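# Fit small gear between tester centres, meshed with big gear

## Task

Place the small gear on the gear tester, held between its two centres, so that its teeth engage the big gear mounted on the tester's slide; then open the gripper and move the arm away from it.

## Robot and tools

Robot: two arms, left_arm and right_arm, each ending in a two-finger parallel gripper. Calibrated base positions in the scene frame: left_arm (-0.044, +0.276, 0) m, right_arm (+0.039, -0.321, 0) m, each yawed very slightly. A camera stand sits behind the arms. Loose objects may occasionally get nudged by outside pushes.

Frame: every pose, velocity, target and offset uses the scene frame. Its origin is at table-top height, halfway between the nominal bases. +x points out over the table, +z points up, and left_arm is on the +y side. Arm names do not match image sides. On each gripper the fingers point along its own +z and close along its own y. end_effector_position is the point between the finger pads, roughly 5 mm short of the tips. Printed hand poses can be off by a few cm, more at long reach.

execute_actions(actions, cameras): actions is a list of actions. Each action is a table of up to 15 rows, one row per 1/30 s control step; if fewer rows are given, the last row repeats to fill 15. Every row holds 14 numbers in [-1, 1]: left_arm dx, dy, dz, rx, ry, rz, opening, then right_arm in the same order. dx to rz are offsets, not poses: scene-frame axes, counted from that arm's Hand target at the start of the action (every row from that same start, not from the row before). Scale: 1.0 = 0.6 m for dx, dy, dz, and 1.0 = 180 degrees for the rotation vector rx, ry, rz, which turns the gripper about its Hand target position. A translation longer than 1.0 may be shortened. Repeating an offset in a new action moves further. Six zeros re-request the current Hand target. opening is absolute: +1 fully open (0.070 m), -1 closed; a full close needs about 1.0 s. A 0 in the opening slot is a real command. To leave a gripper unchanged, resend its present value. An empty actions list returns state and all images.

move(target, speed, blend, opening_speed, grip_force, blocking, cameras): target is one 14-number row (same layout and scale as above) or a list of up to 15 rows. Every row is an offset from the Hand targets held when the call starts, not from the previous row. Straight-line paths, all ending together, lasting 0.5 s to 10 s; anything longer is cut at 10 s. speed: m/s, 0.002 to 2.2, default 0.25; rotation allowed up to twice that in rad/s; one value or one per target. blend: corner rounding radius in m for lists; 0 means stop at each. opening_speed: rate of opening change per second on the -1..1 scale, at least 0.2. grip_force: newtons per pad, 5 to 20, one value or one per arm; it persists until changed. blocking=false returns after about 0.5 s while motion continues. Openings in the first row start at once; openings in later rows apply on arrival. Paths ignore obstacles and the other arm. Fast moves overshoot and hit harder.

The move result adds a "move:" line: done (within 3 mm and 2 degrees), off_target, moving, held or fault, plus limits such as limits=paced (pose clipped) or limits=held (steps withheld). done does not mean no contact.

wait(seconds 0 to 10): lets time pass with last commands held. stop(): brakes a running move. zoom_image(camera, region=[x0, y0, x1, y1] in pixels, at most 504 by 504): closer look at that camera's newest image. finished_scene(scene): ends the scene with its number; call nothing else in that reply.

Cameras (all 896x504): cam_head_left, cam_head_right, cam_high, cam_low, cam_left_wrist, cam_right_wrist. "all" requests every one; an unknown name invalidates the call. Wrist images may lag during motion.

Result lines: end_effector_position (m) and end_effector_quat_wxyz; Hand target (last commanded pose after clipping; next offsets count from it); Tool commands; grip_measured (measured finger opening on the -1..1 scale); Joint positions (last value per arm is the opening in metres); joint torques (include arm weight, noisy, positive toward larger joint values); step readings of position during actions. A gripper often stops short of its Hand target; any new command re-asks for it, and a remaining gap can be sent as an offset.

Control details: each step, orientation is clipped to within 32 degrees of the measured one. The clearance check holds back commands bringing the arms too close, but not closing fingers. Joint ranges (rad): waist -2.618..2.618, shoulder 0..3.14, elbow -2.967..0 (straight at -2.831), forearm roll -1.745..1.745, wrist pitch -1.22..1.22, wrist roll -2.094..2.094.

Gripping: at first contact, command an opening about 0.05 below grip_measured for a firm grip; a smaller step grips more lightly. Parts thinner than about 2 mm get reduced force.

Avoid: dropping the gear or releasing it while it still moves; hard hits or pushes on the tester or table; any arm-to-arm contact, including one gripper closing on the other's fingers; anything leaving the table; paths passing close to an arm's own base (go around it). A blocked arm keeps pressing; command it back past the gripper to relieve it. Contact torque at a joint's limit (21.8 N m waist, shoulder, elbow; 7.6 N m wrist joints, whose motors give only about 4 N m) stops that arm for 10 s. Long holding, stretching out or pushing heats motors: MOTOR HOT appears at 65 °C, and at 80 °C the arm drops for 30 to 60 s.

Each tool is called by a JSON object that holds its "name" and its "arguments", one argument or row to a line.

## Session

{"name": "execute_actions", "arguments": {
  "actions": []
}}

{"name": "zoom_image", "arguments": {
  "camera": "cam_high",
  "region": [360, 140, 600, 420]
}}

Scene clock: 0.00 s.
left_arm: end_effector_position=(+0.1304, -0.1172, +0.3620) grip_measured=+0.99 end_effector_quat_wxyz=(+0.361, +0.182, +0.846, -0.346) | right_arm: end_effector_position=(+0.6501, -0.3070, +0.3934) grip_measured=+0.99 end_effector_quat_wxyz=(+0.707, +0.024, +0.706, -0.037)
Joint positions: left_arm=[-1.32 1.436 -1.521 0.405 0.76 -1.017 0.07] | right_arm=[0.101 1.953 -1.867 -1.58 0.172 1.562 0.07]
Joint torques (N m): no reading
Hand target: left_arm +0.1304, -0.1172, +0.3620; +0.361, +0.182, +0.846, -0.346 | right_arm +0.6501, -0.3070, +0.3934; +0.707, +0.024, +0.706, -0.037
Tool commands: left_gripper/opening=+1.0 right_gripper/opening=+1.0
camera_calibration:
cam_left_wrist: T_world_to_cam=[[-0.557399, -0.696021, 0.452617, -0.171721], [-0.829575, 0.445018, -0.337289, 0.283898], [0.0333373, -0.563484, -0.825454, 0.357953], [0, 0, 0, 1]] pos_world=[0.127865, -0.0441597, 0.468953]
cam_right_wrist: T_world_to_cam=[[-0.123107, -0.99207, 0.0253263, -0.239622], [-0.526189, 0.043615, -0.849248, 0.695335], [0.84141, -0.117875, -0.527386, -0.249644], [0, 0, 0, 1]] pos_world=[0.546431, -0.297476, 0.464923]

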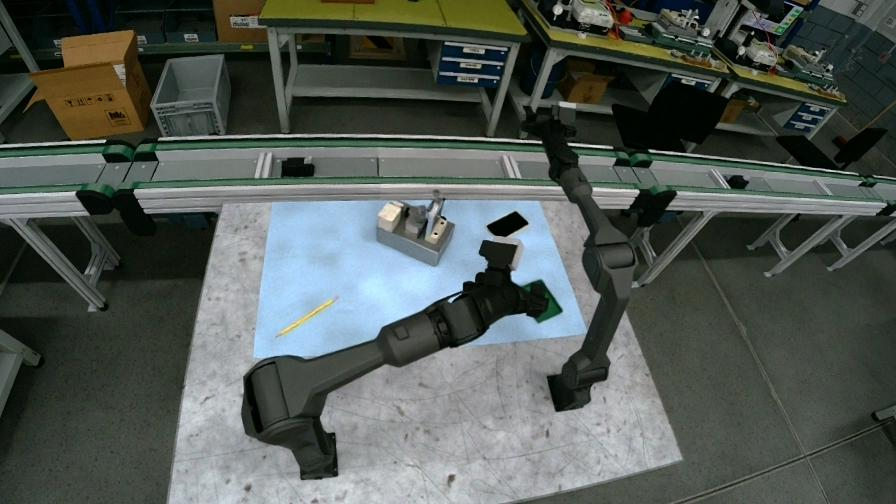

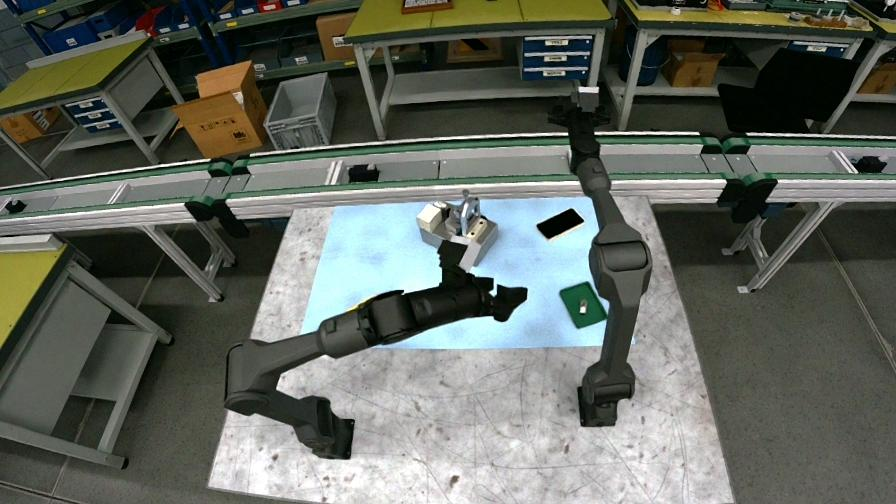

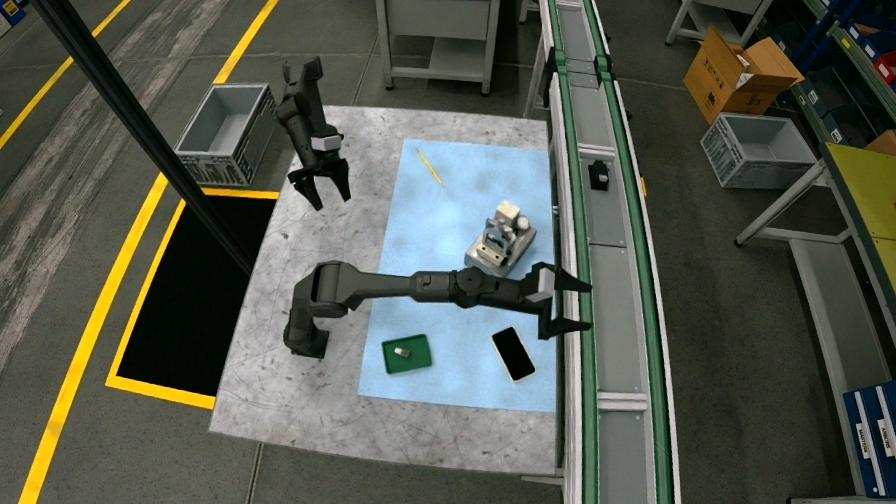

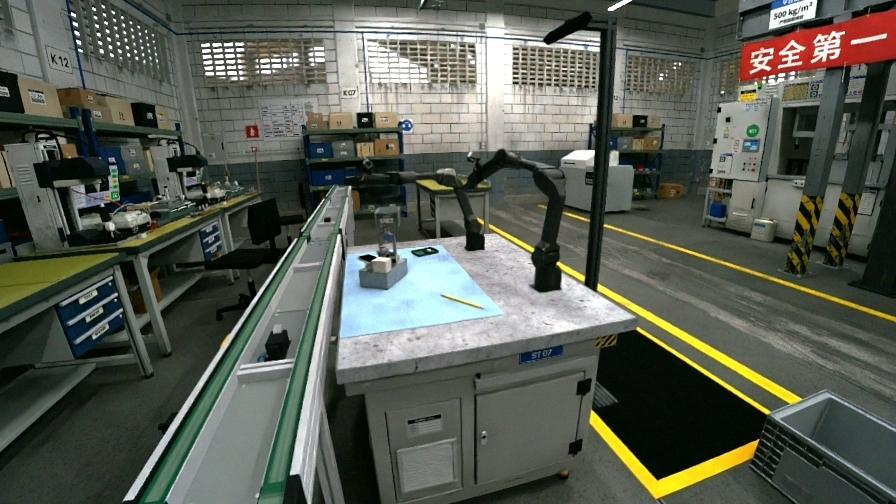

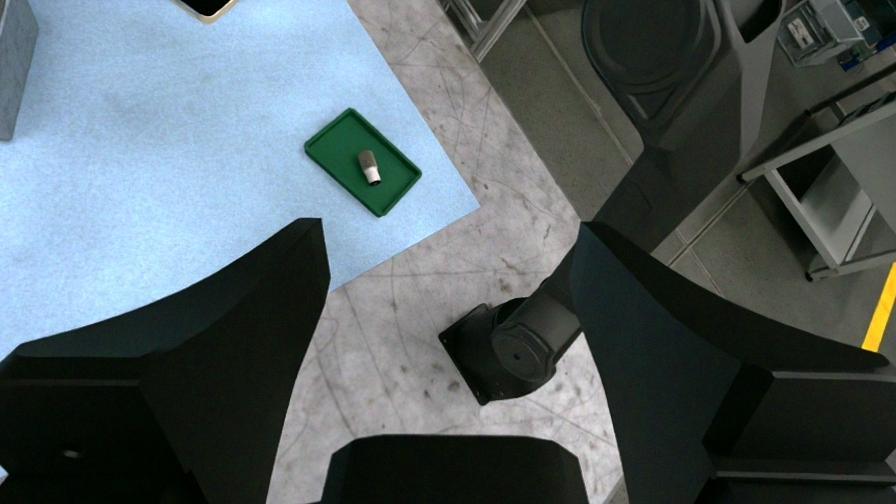

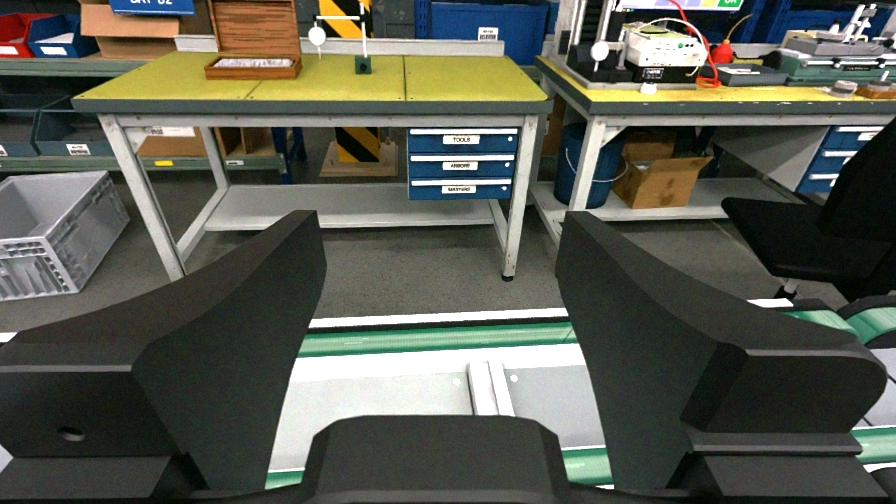

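Scaled by 1.800 from the camera's 896x504 image, which has a finer 1280x720 frame.

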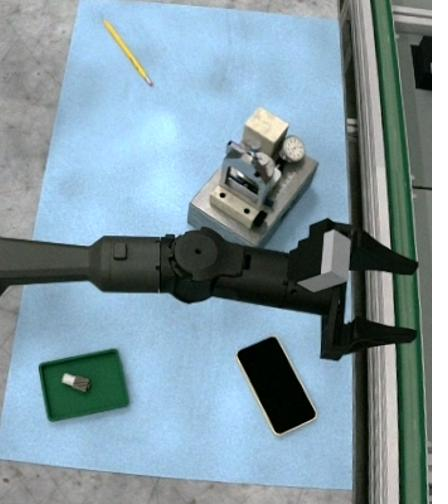

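{"name": "move", "arguments": {
  "target": [0.1993,0.5287,-0.07,-0.024,-0.329,0.1663,1,-0.6335,-0.0283,-0.4057,0.1128,0.489,-0.0702,1],
  "speed": 0.4,
  "cameras": ["cam_high","cam_left_wrist","cam_right_wrist"]
}}

{"name": "zoom_image", "arguments": {
  "camera": "cam_high",
  "region": [440, 180, 560, 300]
}}

{"name": "zoom_image", "arguments": {
  "camera": "cam_right_wrist",
  "region": [330, 0, 590, 260]
}}

Scene clock: 67.57 s.
left_arm: end_effector_position=(+0.2497, +0.1998, +0.3202) grip_measured=+0.99 end_effector_quat_wxyz=(+0.667, +0.068, +0.738, -0.074) | right_arm: end_effector_position=(+0.2700, -0.3240, +0.1495) grip_measured=+0.99 end_effector_quat_wxyz=(+0.062, +0.174, +0.983, +0.010)
Joint positions: left_arm=[-0.42 0.806 -0.585 1.739 0.195 -1.78 0.07] | right_arm=[0.004 1.274 -0.96 -0.001 1.219 0.338 0.07]
Joint torques (N m): left_arm=[0.87 -1.21 -6.41 -0.07 0.36 0.25] | right_arm=[0.05 -2.32 -5.53 -0.17 -0.14 0.18]
Hand target: left_arm +0.2500, +0.2000, +0.3200; +0.807, +0.100, +0.564, -0.142 | right_arm +0.2700, -0.3240, +0.1500; +0.001, +0.174, +0.985, +0.000
Off the commanded pose: left_arm 0.000 m, 27 deg | right_arm 0.000 m, 7 deg.
joint sent to its limit (left arm) — joint 4 (forearm roll), upper limit. The joint targets are off in orientation, not in position.
joint sent to its limit (right arm) — joint 5 (wrist pitch), upper limit. The joint targets are off in orientation, not in position.
move: off_target (left_arm, right_arm)
camera_calibration:
cam_left_wrist: T_world_to_cam=[[-0.196173, -0.98042, 0.0171034, 0.240405], [-0.623303, 0.111214, -0.774031, 0.382729], [0.756974, -0.162504, -0.632916, 0.175663], [0, 0, 0, 1]] pos_world=[0.152744, 0.221679, 0.403312]
cam_right_wrist: T_world_to_cam=[[-0.337438, -0.941341, -0.00346949, -0.21861], [-0.852279, 0.303944, 0.425722, 0.270646], [-0.399695, 0.146612, -0.904847, 0.416762], [0, 0, 0, 1]] pos_world=[0.323476, -0.34915, 0.261127]
Images, in order (width x height): cam_high 896x504, cam_left_wrist 896x504, cam_right_wrist 896x504.

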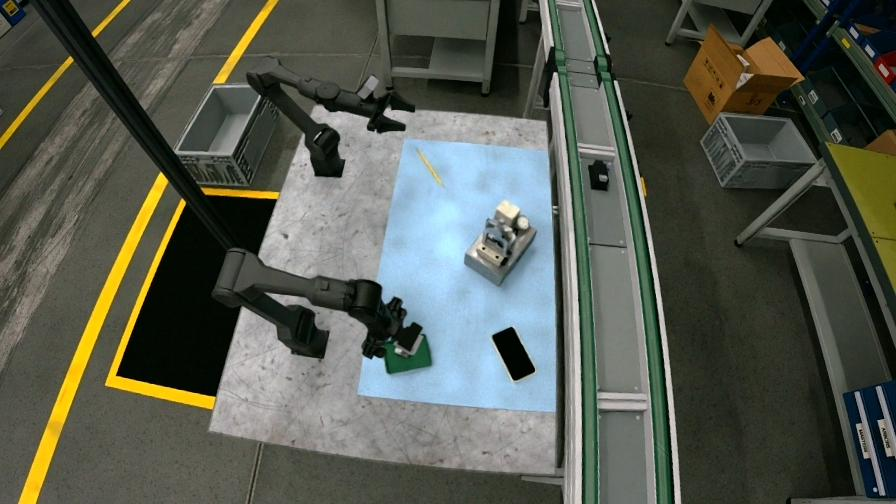

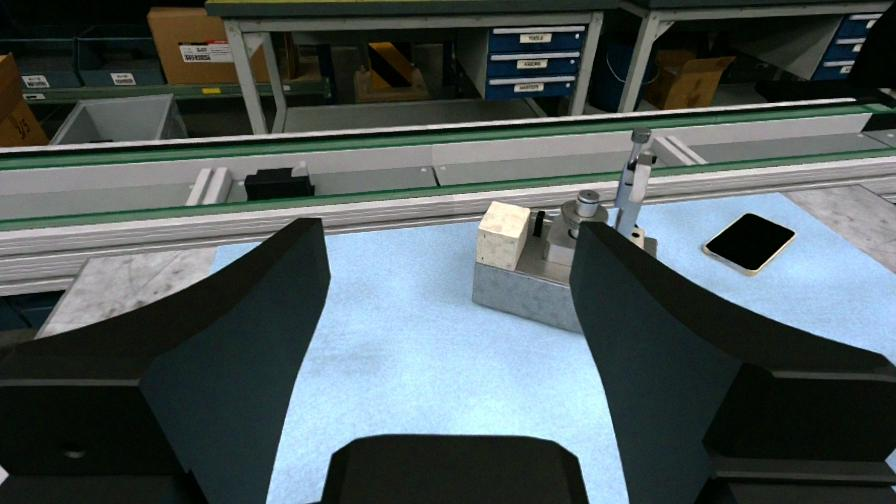

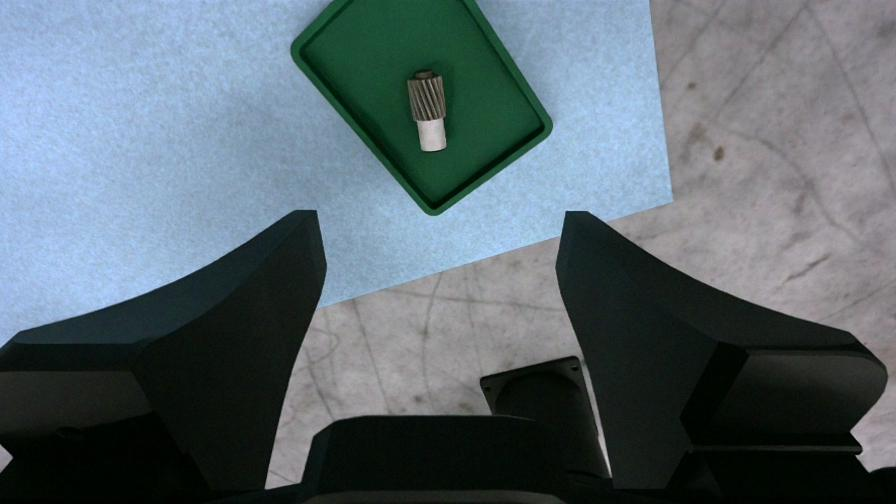

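Scaled by 4.200 from the camera's 896x504 image, which has a finer 1280x720 frame.

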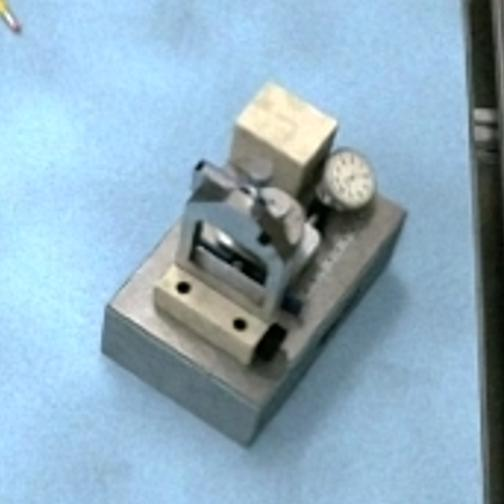

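Scaled by 1.938 from the camera's 896x504 image, which has a finer 1280x720 frame.

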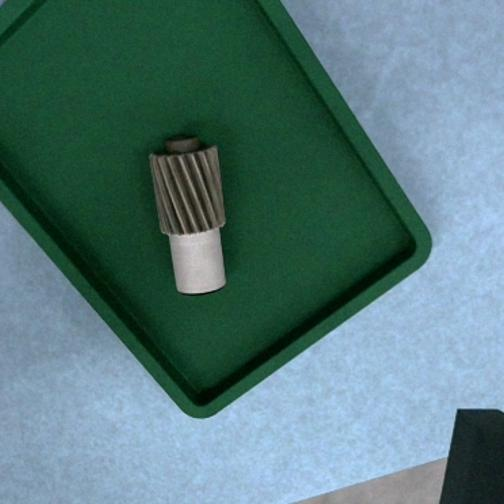

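{"name": "move", "arguments": {
  "target": [
    [0,0,0,0.1483,0.4787,0.0244,1,0.0343,0.0102,-0.1667,0,0,0.0289,0.1],
    [0,0,0,0.1483,0.4787,0.0244,1,0.0343,0.0102,-0.2225,0,0,0.0289,0.1],
    [0,0,0,0.1483,0.4787,0.0244,1,0.0343,0.0102,-0.2225,0,0,0.0289,-0.6],
    [0,0,0,0.1483,0.4787,0.0244,1,0.0343,0.0102,-0.175,0,0,0.0289,-0.6],
    [0,0,0,0.0167,0.0551,0.0314,1,0.0343,0.0102,-0.175,0,0,0.6111,-0.6]
  ],
  "speed": [0.5,0.12,0.1,0.15,0.5],
  "cameras": ["cam_right_wrist","cam_left_wrist"]
}}

Scene clock: 129.93 s.
left_arm: end_effector_position=(+0.2501, +0.2002, +0.3200) grip_measured=+0.99 end_effector_quat_wxyz=(+0.759, +0.080, +0.639, -0.095) | right_arm: end_effector_position=(+0.2906, -0.3175, +0.0451) grip_measured=-0.50 end_effector_quat_wxyz=(-0.001, +0.707, -0.707, +0.000)
Joint positions: left_arm=[-0.291 0.867 -0.365 -0.03 -0.585 0.028 0.07] | right_arm=[0.029 1.581 -0.825 0.002 0.902 -1.56 0.018]
Joint torques (N m): left_arm=[0.42 -0.85 -5.54 -0.12 -1.23 0.12] | right_arm=[-1.79 -4.42 -4.65 -0.1 0.01 0.19]
Hand target: left_arm +0.2500, +0.2000, +0.3200; +0.759, +0.080, +0.639, -0.095 | right_arm +0.2906, -0.3178, +0.0450; +0.000, +0.707, -0.707, +0.000
Off the commanded pose: left_arm 0.000 m, 0 deg | right_arm 0.000 m, 0 deg.
move: done; limits=paced
camera_calibration:
cam_left_wrist: T_world_to_cam=[[-0.24302, -0.970021, -0.000286974, 0.256057], [-0.392772, 0.098672, -0.914327, 0.372493], [0.886945, -0.222087, -0.404976, 0.0817199], [0, 0, 0, 1]] pos_world=[0.136051, 0.229775, 0.373749]
cam_right_wrist: T_world_to_cam=[[0.999245, 0.0086599, 0.0378865, -0.2945], [-0.012709, -0.848446, 0.52913, -0.283839], [0.0367269, -0.529211, -0.847695, -0.0143693], [0, 0, 0, 1]] pos_world=[0.291198, -0.245876, 0.149164]
Images, in order (width x height): cam_left_wrist 896x504, cam_right_wrist 896x504.

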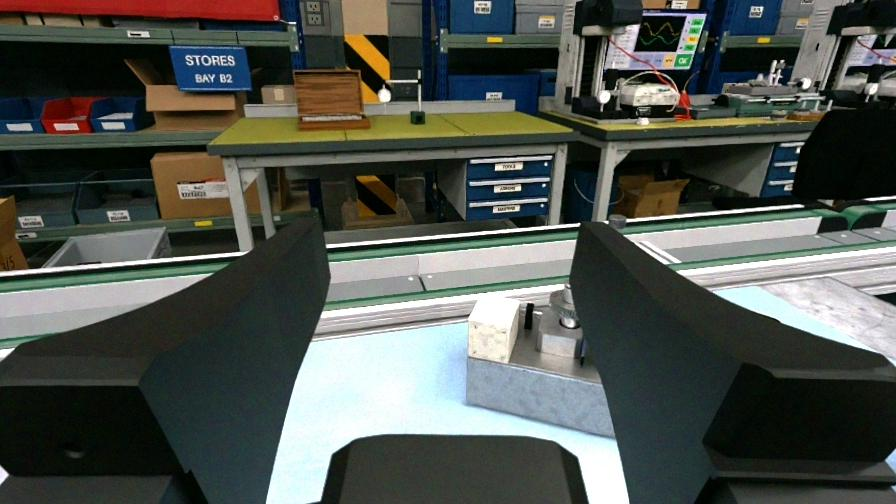

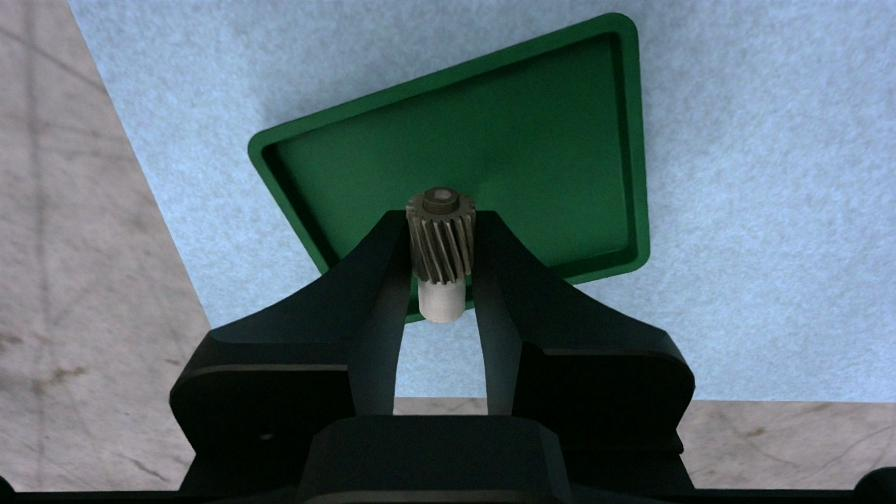

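{"name": "move", "arguments": {
  "target": [
    [0,0,0,0,0,0,1,0,0,-0.047,0,0,0,-0.6],
    [0,0,0,0,0,0,1,0,0,-0.047,0,0,0,0.1],
    [0,0,0,0,0,0,1,0,0,0,0,0,0,0.1],
    [0.2292,-0.265,-0.15,0.0209,0.0505,-0.0844,1,0,0,0,0,0,-0.5,0.1],
    [0.2292,-0.265,-0.15,0.0209,0.0505,-0.0844,1,0,0,0,0,0,-1.0,0.1],
    [0.2292,-0.265,-0.15,0.0209,0.0505,-0.0844,1,0,0,-0.0472,0,0,-1.0,0.1]
  ],
  "speed": [0.1,0.1,0.15,0.6,0.6,0.1],
  "blend": [0,0,0.005,0.01,0,0],
  "cameras": ["cam_right_wrist","cam_left_wrist"]
}}

Scene clock: 185.53 s.
left_arm: end_effector_position=(+0.3875, +0.0409, +0.2298) grip_measured=+0.99 end_effector_quat_wxyz=(+0.683, +0.181, +0.684, -0.180) | right_arm: end_effector_position=(+0.2901, -0.3180, +0.0160) grip_measured=+0.10 end_effector_quat_wxyz=(+0.000, +0.707, +0.707, -0.001)
Joint positions: left_arm=[-0.512 1.722 -0.826 0.04 -0.807 -0.026 0.07] | right_arm=[0.029 1.65 -0.768 -0.002 0.778 1.587 0.038]
Joint torques (N m): left_arm=[1 -6.09 -3.82 -0.38 -1.45 0.29] | right_arm=[0.71 -6.54 -4.12 -0.04 0.04 0.13]
Hand target: left_arm +0.3875, +0.0410, +0.2300; +0.684, +0.181, +0.684, -0.180 | right_arm +0.2906, -0.3178, +0.0167; +0.000, +0.707, +0.707, +0.000
Off the commanded pose: left_arm 0.000 m, 0 deg | right_arm 0.001 m, 0 deg.
move: done
camera_calibration:
cam_left_wrist: T_world_to_cam=[[-0.49049, -0.871442, -0.00289906, 0.22733], [-0.482697, 0.274452, -0.831673, 0.368411], [0.72555, -0.406528, -0.555259, -0.00742755], [0, 0, 0, 1]] pos_world=[0.294723, 0.093974, 0.302933]
cam_right_wrist: T_world_to_cam=[[-0.999201, -0.00687941, 0.0393606, 0.281865], [0.0149952, 0.848509, 0.528968, 0.262747], [-0.0370368, 0.529136, -0.847729, 0.318668], [0, 0, 0, 1]] pos_world=[0.289503, -0.389623, 0.120065]
Images, in order (width x height): cam_left_wrist 896x504, cam_right_wrist 896x504.

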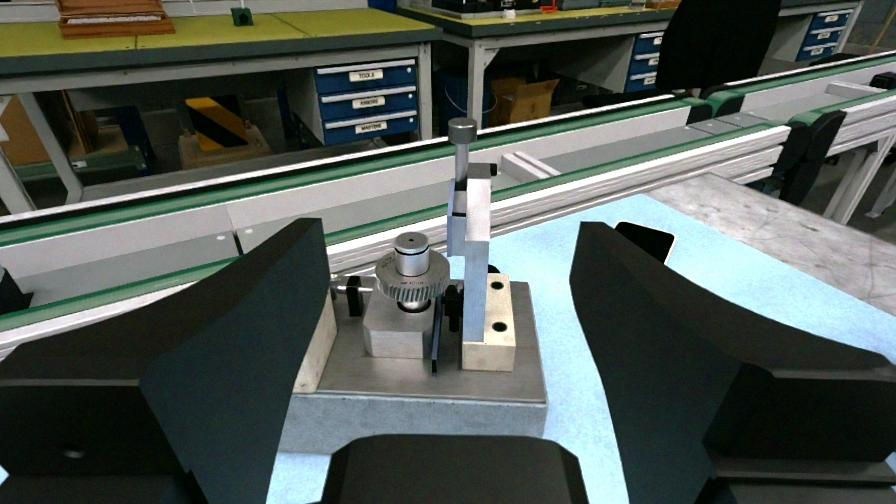

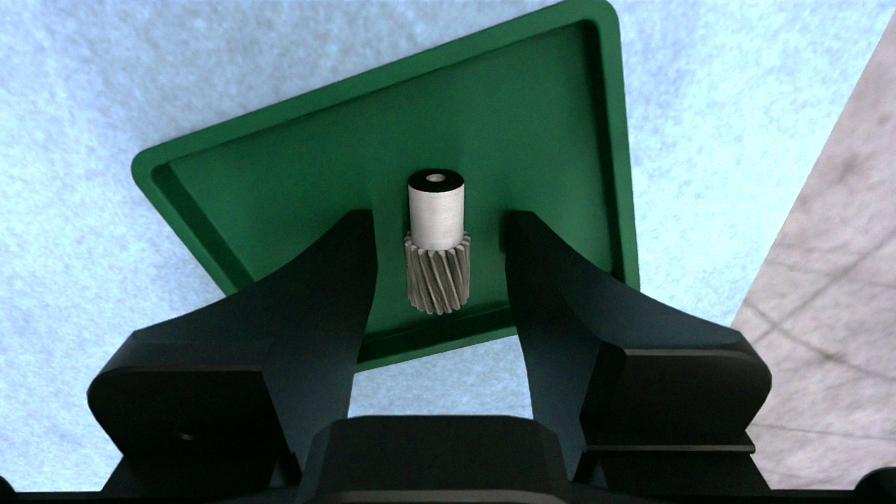

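{"name": "move", "arguments": {
  "target": [
    [0,0,0,0,0,0,1,0,0,0,0,0,0,-0.6],
    [0,0,0,0,0,0,1,0,0,0.16,0,0,0,-0.6]
  ],
  "speed": [0.1,0.2],
  "cameras": ["cam_right_wrist","cam_left_wrist"]
}}

{"name": "zoom_image", "arguments": {
  "camera": "cam_left_wrist",
  "region": [420, 100, 540, 380]
}}

{"name": "zoom_image", "arguments": {
  "camera": "cam_right_wrist",
  "region": [370, 150, 510, 330]
}}

Scene clock: 197.00 s.
left_arm: end_effector_position=(+0.3875, +0.0409, +0.2298) grip_measured=+0.99 end_effector_quat_wxyz=(+0.683, +0.181, +0.684, -0.180) | right_arm: end_effector_position=(+0.2908, -0.3181, +0.1133) grip_measured=-0.50 end_effector_quat_wxyz=(+0.001, +0.708, +0.707, +0.000)
Joint positions: left_arm=[-0.512 1.722 -0.826 0.04 -0.807 -0.026 0.07] | right_arm=[0.029 1.473 -1.005 -0.002 1.188 1.587 0.018]
Joint torques (N m): left_arm=[1.01 -6.12 -3.9 -0.36 -1.46 0.3] | right_arm=[0.72 -3.98 -4.22 -0.06 -0.13 -0.13]
Hand target: left_arm +0.3875, +0.0410, +0.2300; +0.684, +0.181, +0.684, -0.180 | right_arm +0.2906, -0.3178, +0.1127; +0.000, +0.707, +0.707, +0.000
Off the commanded pose: left_arm 0.000 m, 0 deg | right_arm 0.001 m, 0 deg.
move: done
camera_calibration:
cam_left_wrist: T_world_to_cam=[[-0.49049, -0.871442, -0.00289906, 0.22733], [-0.482697, 0.274452, -0.831673, 0.368411], [0.72555, -0.406528, -0.555259, -0.00742755], [0, 0, 0, 1]] pos_world=[0.294723, 0.093974, 0.302933]
cam_right_wrist: T_world_to_cam=[[-0.999369, -0.00615077, 0.0349963, 0.279599], [0.0132923, 0.84868, 0.52874, 0.211968], [-0.0329528, 0.528871, -0.848062, 0.400001], [0, 0, 0, 1]] pos_world=[0.289787, -0.389722, 0.217365]
Images, in order (width x height): cam_left_wrist 896x504, cam_right_wrist 896x504.

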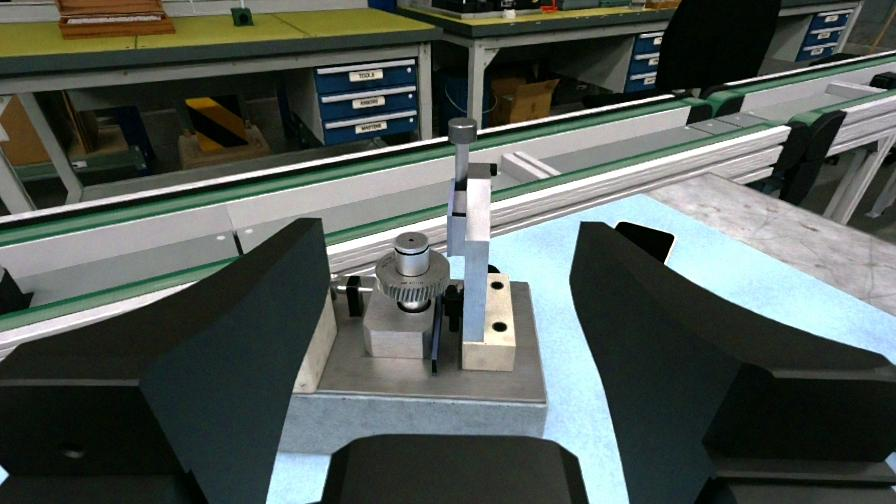

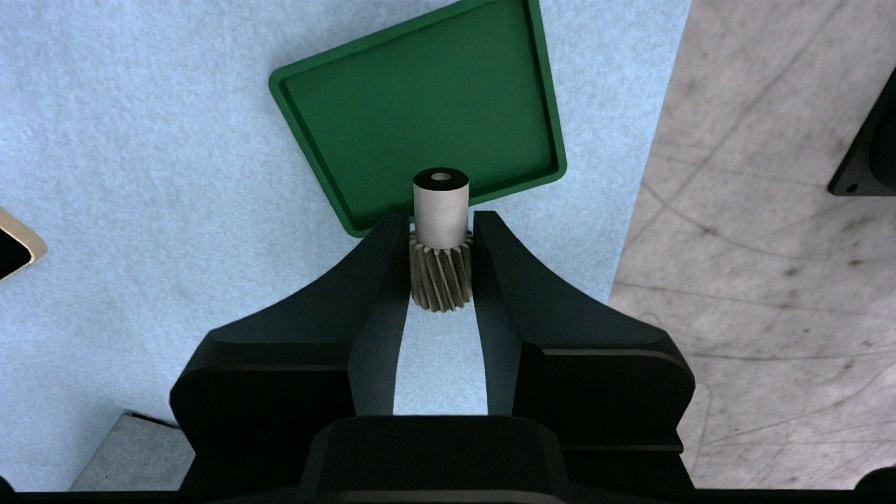

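Scaled by 1.800 from the camera's 896x504 image, which has a finer 1280x720 frame.

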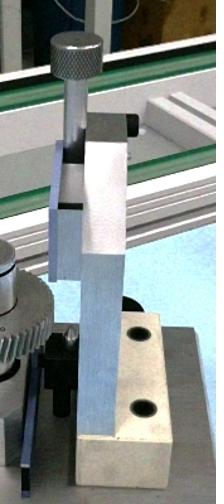

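Scaled by 2.800 from the camera's 896x504 image, which has a finer 1280x720 frame.

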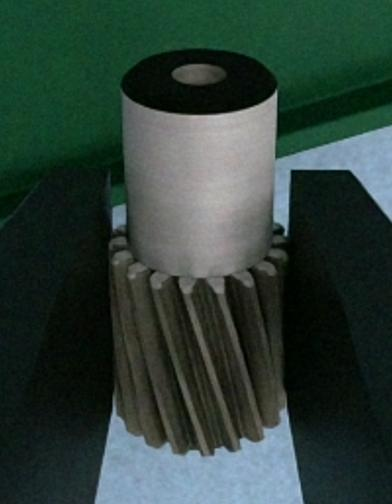

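{"name": "move", "arguments": {
  "target": [
    [0,0,0,0,0,0,1,0,0,0.0455,0,0,0.5,-0.6],
    [0,0,0,0,0,0,1,0.0323,0.0463,0.1455,-0.3713,-0.4052,0.4052,-0.6],
    [0.052,-0.0338,-0.0175,0,0,-0.0139,1,0.2157,0.363,0.1288,-0.291,-0.5041,0.5041,-0.6],
    [0.052,-0.0338,-0.0175,0,0,-0.0139,1,0.3267,0.438,0.0622,-0.1762,-0.6048,0.6048,-0.6],
    [0.052,-0.0338,-0.0175,0,0,-0.0139,1,0.3267,0.438,0.0622,-0.1762,-0.6048,0.6048,-0.6]
  ],
  "speed": [0.6,0.6,0.4,0.25,0.1],
  "blend": [0.02,0.03,0.02,0,0],
  "cameras": ["cam_right_wrist","cam_left_wrist"]
}}

{"name": "zoom_image", "arguments": {
  "camera": "cam_left_wrist",
  "region": [420, 90, 560, 350]
}}

{"name": "zoom_image", "arguments": {
  "camera": "cam_left_wrist",
  "region": [430, 210, 550, 330]
}}

Scene clock: 252.27 s.
left_arm: end_effector_position=(+0.4187, +0.0206, +0.2195) grip_measured=+0.99 end_effector_quat_wxyz=(+0.680, +0.196, +0.680, -0.195) | right_arm: end_effector_position=(+0.4867, -0.0549, +0.1497) grip_measured=-0.50 end_effector_quat_wxyz=(+0.620, -0.340, +0.620, +0.341)
Joint positions: left_arm=[-0.491 1.854 -0.972 0.131 -0.799 -0.09 0.07] | right_arm=[0.252 2.115 -1.054 -0.862 -1.155 0.442 0.018]
Joint torques (N m): left_arm=[0.62 -7.07 -3.93 -0.42 -1.45 0.28] | right_arm=[-0.95 -10.79 -3.53 0.39 -1.12 -0.13]
Hand target: left_arm +0.4187, +0.0208, +0.2195; +0.680, +0.196, +0.680, -0.194 | right_arm +0.4866, -0.0551, +0.1500; +0.620, -0.340, +0.620, +0.340
Off the commanded pose: left_arm 0.000 m, 0 deg | right_arm 0.000 m, 0 deg.
move: done
camera_calibration:
cam_left_wrist: T_world_to_cam=[[-0.528117, -0.849167, -0.00279682, 0.240166], [-0.469732, 0.294878, -0.832105, 0.374737], [0.707421, -0.438135, -0.554611, -0.0359955], [0, 0, 0, 1]] pos_world=[0.328326, 0.0776685, 0.292529]
cam_right_wrist: T_world_to_cam=[[0.823092, -0.567873, 0.00621901, -0.437858], [-0.296461, -0.438988, -0.848175, 0.252805], [0.484386, 0.696282, -0.52968, 0.00789055], [0, 0, 0, 1]] pos_world=[0.431522, -0.143164, 0.221325]
Images, in order (width x height): cam_left_wrist 896x504, cam_right_wrist 896x504.

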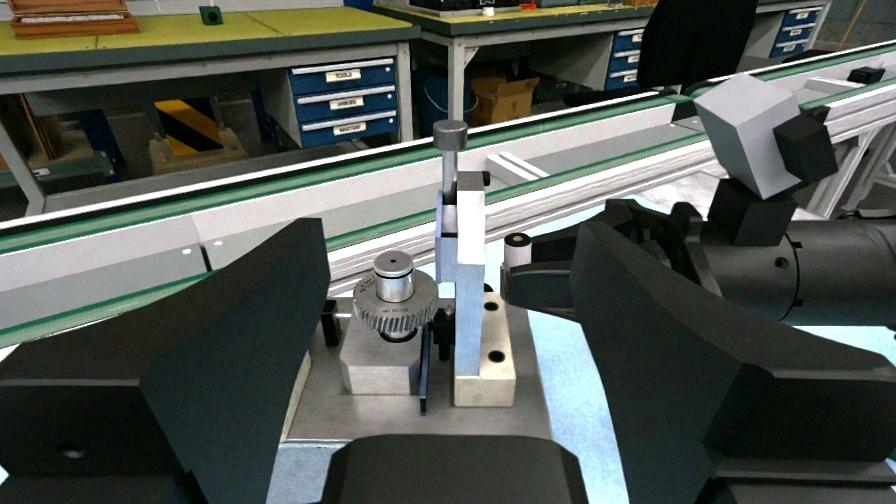

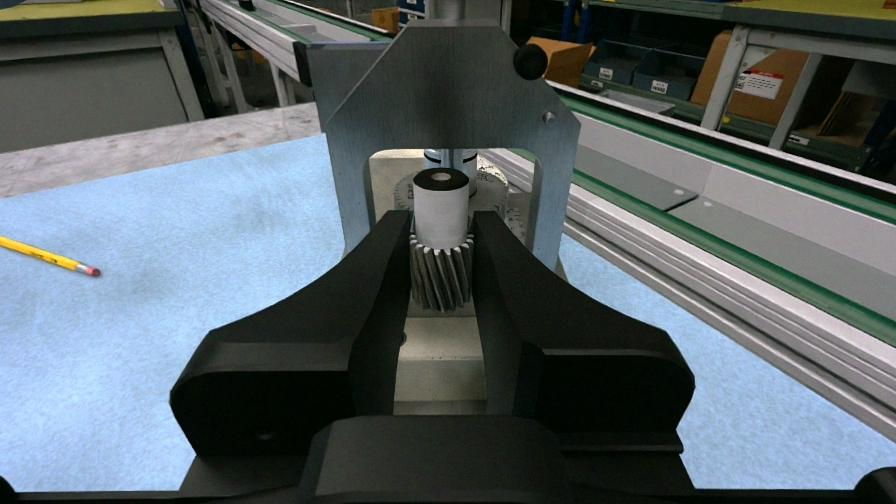

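Scaled by 1.938 from the camera's 896x504 image, which has a finer 1280x720 frame.

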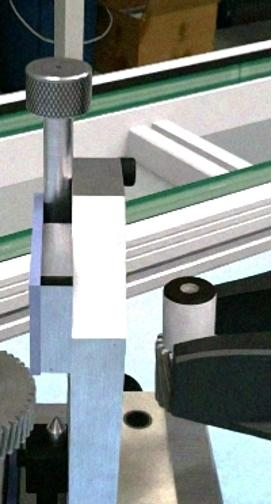

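Scaled by 4.200 from the camera's 896x504 image, which has a finer 1280x720 frame.

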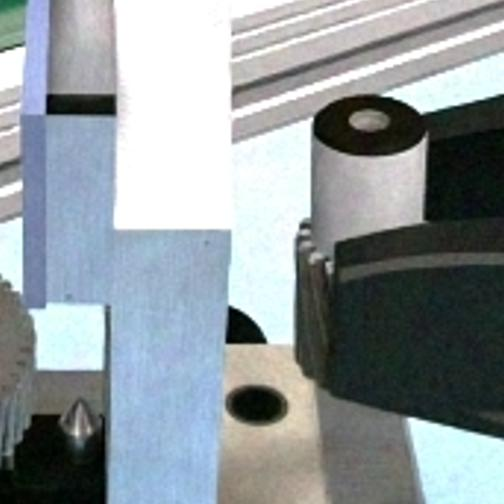

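{"name": "zoom_image", "arguments": {
  "camera": "cam_right_wrist",
  "region": [340, 0, 580, 330]
}}

Scaled by 1.527 from the camera's 896x504 image, which has a finer 1280x720 frame.

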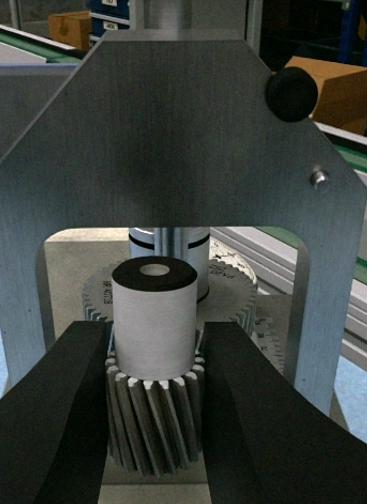

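{"name": "move", "arguments": {
  "target": [
    [0.142,-0.0932,0.001,0,0,0,0.9,0,0,0,0,0,0,-0.6],
    [0.142,-0.0932,0.001,0,0,0,-0.7,0,0,0,0,0,0,-0.6],
    [0.142,-0.0932,0.0335,0,0,0,-0.7,0,0,0,0,0,0,-0.6],
    [0.142,-0.0932,0.0335,0,0,0,-0.7,0.0383,0.0478,-0.0103,0,0,0,-0.6]
  ],
  "speed": [0.15,0.1,0.06,0.05],
  "cameras": ["cam_right_wrist"]
}}

{"name": "zoom_image", "arguments": {
  "camera": "cam_right_wrist",
  "region": [390, 230, 490, 380]
}}

Scene clock: 306.87 s.
left_arm: end_effector_position=(+0.5043, -0.0344, +0.2392) grip_measured=-0.57 end_effector_quat_wxyz=(+0.679, +0.195, +0.680, -0.194) | right_arm: end_effector_position=(+0.5097, -0.0260, +0.1438) grip_measured=-0.50 end_effector_quat_wxyz=(+0.620, -0.340, +0.619, +0.340)
Joint positions: left_arm=[-0.519 2.117 -1.514 0.13 -0.518 -0.111 0.015] | right_arm=[0.313 2.2 -1.2 -0.823 -1.088 0.465 0.018]
Joint torques (N m): left_arm=[-5.21 -13.43 -10.14 1.06 -4.18 0.28] | right_arm=[-0.5 -10.88 -3.7 0.33 -1.06 0.08]
Hand target: left_arm +0.5039, -0.0352, +0.2396; +0.680, +0.196, +0.680, -0.194 | right_arm +0.5096, -0.0264, +0.1438; +0.620, -0.340, +0.620, +0.340
Off the commanded pose: left_arm 0.001 m, 0 deg | right_arm 0.000 m, 0 deg.
move: done
camera_calibration:
cam_right_wrist: T_world_to_cam=[[0.823191, -0.567711, 0.00780408, -0.440705], [-0.295136, -0.439613, -0.848313, 0.266661], [0.485028, 0.69602, -0.529438, -0.0268714], [0, 0, 0, 1]] pos_world=[0.454519, -0.114262, 0.215425]
Images, in order (width x height): cam_right_wrist 896x504.

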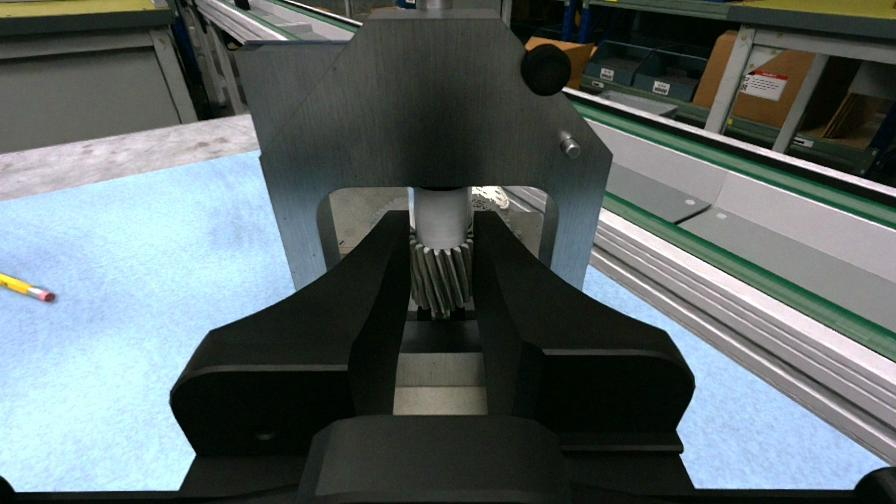

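Scaled by 3.360 from the camera's 896x504 image, which has a finer 1280x720 frame.

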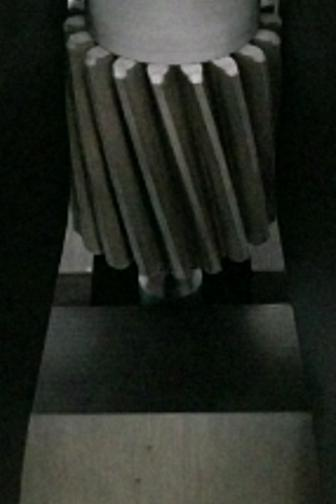

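{"name": "move", "arguments": {
  "target": [
    [0.0007,0.0013,0,0,0,0,-0.7,0,0,-0.0117,0,0,0,-0.6],
    [0.0007,0.0013,0,0,0,0,-0.7,0,0,-0.0118,0,0,0,-0.6],
    [0.0007,0.0013,0,0,0,0,-0.7,0,0,-0.0117,0,0,0,-0.6]
  ],
  "speed": 0.04,
  "cameras": ["cam_right_wrist"]
}}

{"name": "zoom_image", "arguments": {
  "camera": "cam_right_wrist",
  "region": [390, 150, 490, 350]
}}

Scene clock: 318.17 s.
left_arm: end_effector_position=(+0.5040, -0.0350, +0.2393) grip_measured=-0.57 end_effector_quat_wxyz=(+0.679, +0.196, +0.680, -0.195) | right_arm: end_effector_position=(+0.5095, -0.0260, +0.1382) grip_measured=-0.50 end_effector_quat_wxyz=(+0.621, -0.340, +0.618, +0.341)
Joint positions: left_arm=[-0.519 2.117 -1.514 0.135 -0.519 -0.115 0.015] | right_arm=[0.313 2.217 -1.198 -0.815 -1.104 0.449 0.018]
Joint torques (N m): left_arm=[-5.62 -13.54 -9.73 1.54 -4.19 0.09] | right_arm=[-2.24 -4.95 -0.4 0.04 0.83 0.16]
Hand target: left_arm +0.5043, -0.0344, +0.2396; +0.680, +0.196, +0.680, -0.194 | right_arm +0.5096, -0.0264, +0.1368; +0.620, -0.340, +0.620, +0.340
Off the commanded pose: left_arm 0.001 m, 0 deg | right_arm 0.002 m, 0 deg.
move: done
camera_calibration:
cam_right_wrist: T_world_to_cam=[[0.823669, -0.567007, 0.00848709, -0.44075], [-0.292503, -0.437636, -0.850245, 0.260944], [0.485809, 0.697838, -0.526318, -0.0305791], [0, 0, 0, 1]] pos_world=[0.454215, -0.11437, 0.209513]
Images, in order (width x height): cam_right_wrist 896x504.

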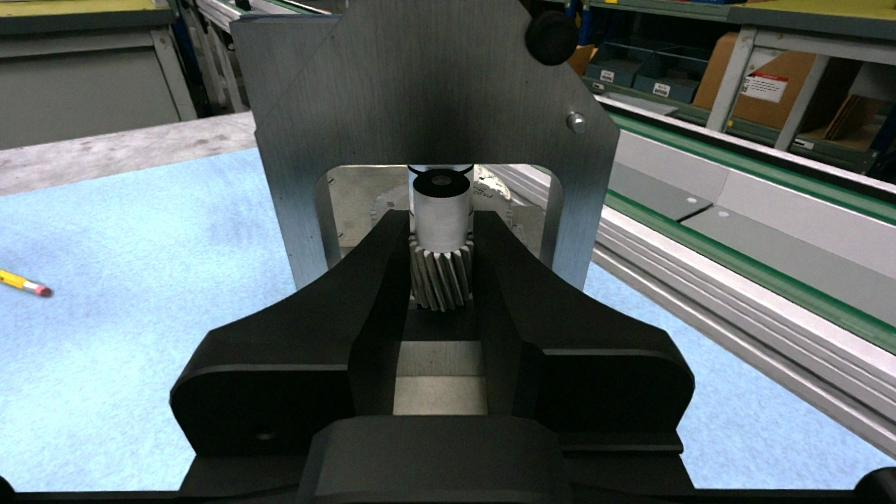

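Scaled by 2.520 from the camera's 896x504 image, which has a finer 1280x720 frame.

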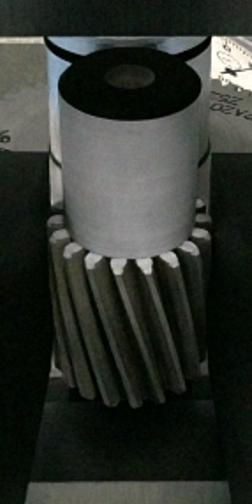

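{"name": "move", "arguments": {
  "target": [
    [0,0,-0.0255,0,0,0,-0.7,0,0,0,0,0,0,-0.6],
    [0,0,-0.0256,0,0,0,-0.7,0,0,0,0,0,0,-0.6],
    [0,0,-0.0256,0,0,0,-0.1,0,0,0,0,0,0,-0.6]
  ],
  "speed": [0.04,0.04,0.04],
  "opening_speed": 0.8,
  "cameras": ["cam_right_wrist"]
}}

{"name": "zoom_image", "arguments": {
  "camera": "cam_right_wrist",
  "region": [390, 140, 490, 340]
}}

Scene clock: 330.43 s.
left_arm: end_effector_position=(+0.5042, -0.0348, +0.2226) grip_measured=-0.10 end_effector_quat_wxyz=(+0.678, +0.196, +0.681, -0.194) | right_arm: end_effector_position=(+0.5094, -0.0262, +0.1362) grip_measured=-0.50 end_effector_quat_wxyz=(+0.620, -0.340, +0.620, +0.341)
Joint positions: left_arm=[-0.518 2.143 -1.489 0.125 -0.566 -0.104 0.031] | right_arm=[0.313 2.218 -1.196 -0.815 -1.102 0.449 0.018]
Joint torques (N m): left_arm=[0.96 -9.43 -5.83 -0.41 -1.47 0.11] | right_arm=[-2.62 -6.35 -1.77 0.27 0.92 0.09]
Hand target: left_arm +0.5043, -0.0344, +0.2242; +0.680, +0.196, +0.680, -0.194 | right_arm +0.5096, -0.0264, +0.1368; +0.620, -0.340, +0.620, +0.340
Off the commanded pose: left_arm 0.002 m, 0 deg | right_arm 0.001 m, 0 deg.
MOTOR HOT: joint 5 (wrist pitch) of the left arm reports 64 °C; the controller stops that arm at 80 °C. To cool a motor, set the load down, stop pushing, or move to a pose that needs little force.
move: done; target 3's new opening was sent with left_arm's hand 0.004 m and 1 deg from that target
camera_calibration:
cam_right_wrist: T_world_to_cam=[[0.823182, -0.567744, 0.00615904, -0.440119], [-0.296803, -0.439537, -0.847771, 0.260908], [0.484024, 0.696042, -0.530327, -0.0299315], [0, 0, 0, 1]] pos_world=[0.454224, -0.114362, 0.208027]
Images, in order (width x height): cam_right_wrist 896x504.

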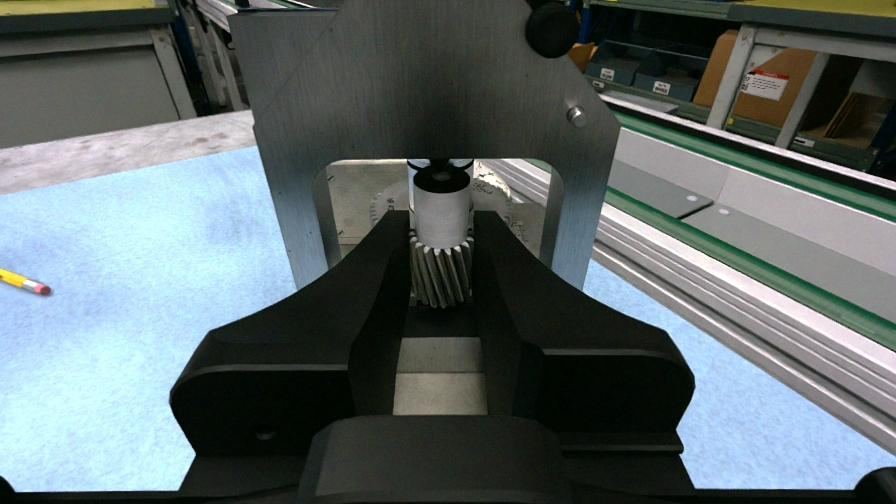

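Scaled by 2.520 from the camera's 896x504 image, which has a finer 1280x720 frame.

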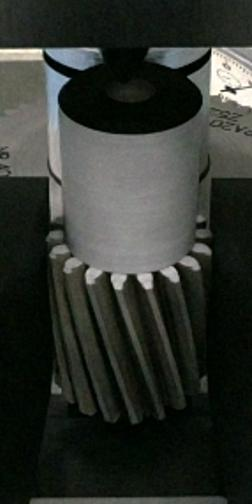

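{"name": "wait", "arguments": {
  "seconds": 0.2,
  "cameras": ["cam_right_wrist","cam_left_wrist"]
}}

{"name": "zoom_image", "arguments": {
  "camera": "cam_right_wrist",
  "region": [400, 150, 480, 230]
}}

Scene clock: 340.73 s.
left_arm: end_effector_position=(+0.5040, -0.0347, +0.2238) grip_measured=-0.10 end_effector_quat_wxyz=(+0.679, +0.196, +0.680, -0.195) | right_arm: end_effector_position=(+0.5094, -0.0262, +0.1362) grip_measured=-0.50 end_effector_quat_wxyz=(+0.620, -0.340, +0.620, +0.341)
Joint positions: left_arm=[-0.518 2.141 -1.489 0.125 -0.566 -0.104 0.032] | right_arm=[0.313 2.218 -1.196 -0.815 -1.102 0.449 0.018]
Joint torques (N m): left_arm=[1.01 -9.18 -5.85 -0.44 -1.46 0.05] | right_arm=[-2.87 -7.33 -0.74 0.12 0.58 0.05]
Hand target: left_arm +0.5043, -0.0344, +0.2242; +0.680, +0.196, +0.680, -0.194 | right_arm +0.5096, -0.0264, +0.1368; +0.620, -0.340, +0.620, +0.340
Tool commands: left_gripper/opening=-0.1 right_gripper/opening=-0.6
Off the commanded pose: left_arm 0.001 m, 0 deg | right_arm 0.001 m, 0 deg.
MOTOR HOT: cleared for the motors of the left arm.
wait: 0.20 s; at rest from the start
camera_calibration:
cam_left_wrist: T_world_to_cam=[[-0.528232, -0.849096, -0.00248164, 0.238275], [-0.470732, 0.295277, -0.831398, 0.435105], [0.70667, -0.438003, -0.555672, -0.117518], [0, 0, 0, 1]] pos_world=[0.413729, 0.0223683, 0.297035]
cam_right_wrist: T_world_to_cam=[[0.823182, -0.567744, 0.00615904, -0.440119], [-0.296803, -0.439537, -0.847771, 0.260908], [0.484024, 0.696042, -0.530327, -0.0299315], [0, 0, 0, 1]] pos_world=[0.454224, -0.114362, 0.208027]
Images, in order (width x height): cam_left_wrist 896x504, cam_right_wrist 896x504.

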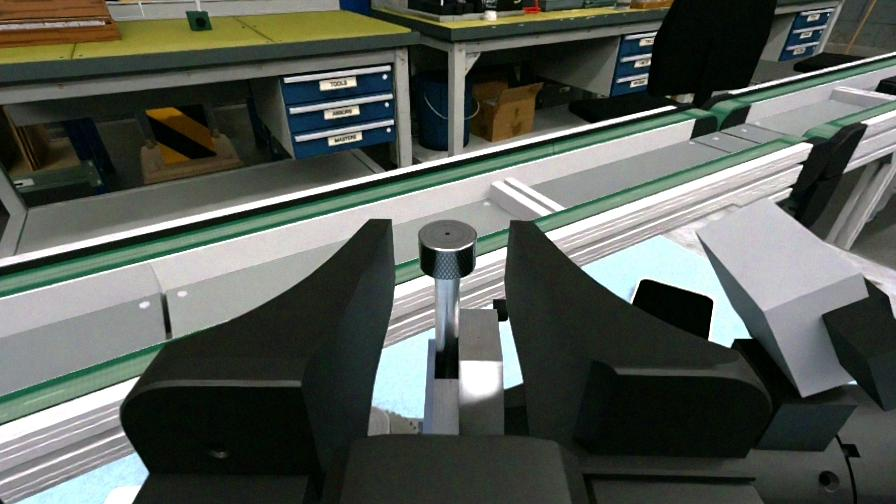

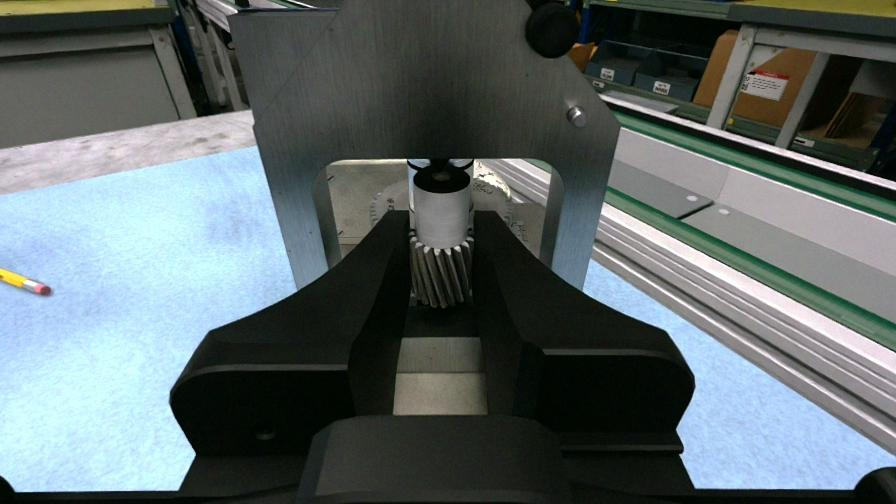

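Scaled by 6.300 from the camera's 896x504 image, which has a finer 1280x720 frame.

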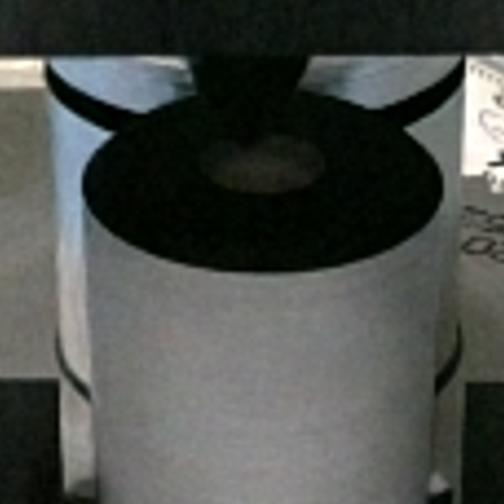

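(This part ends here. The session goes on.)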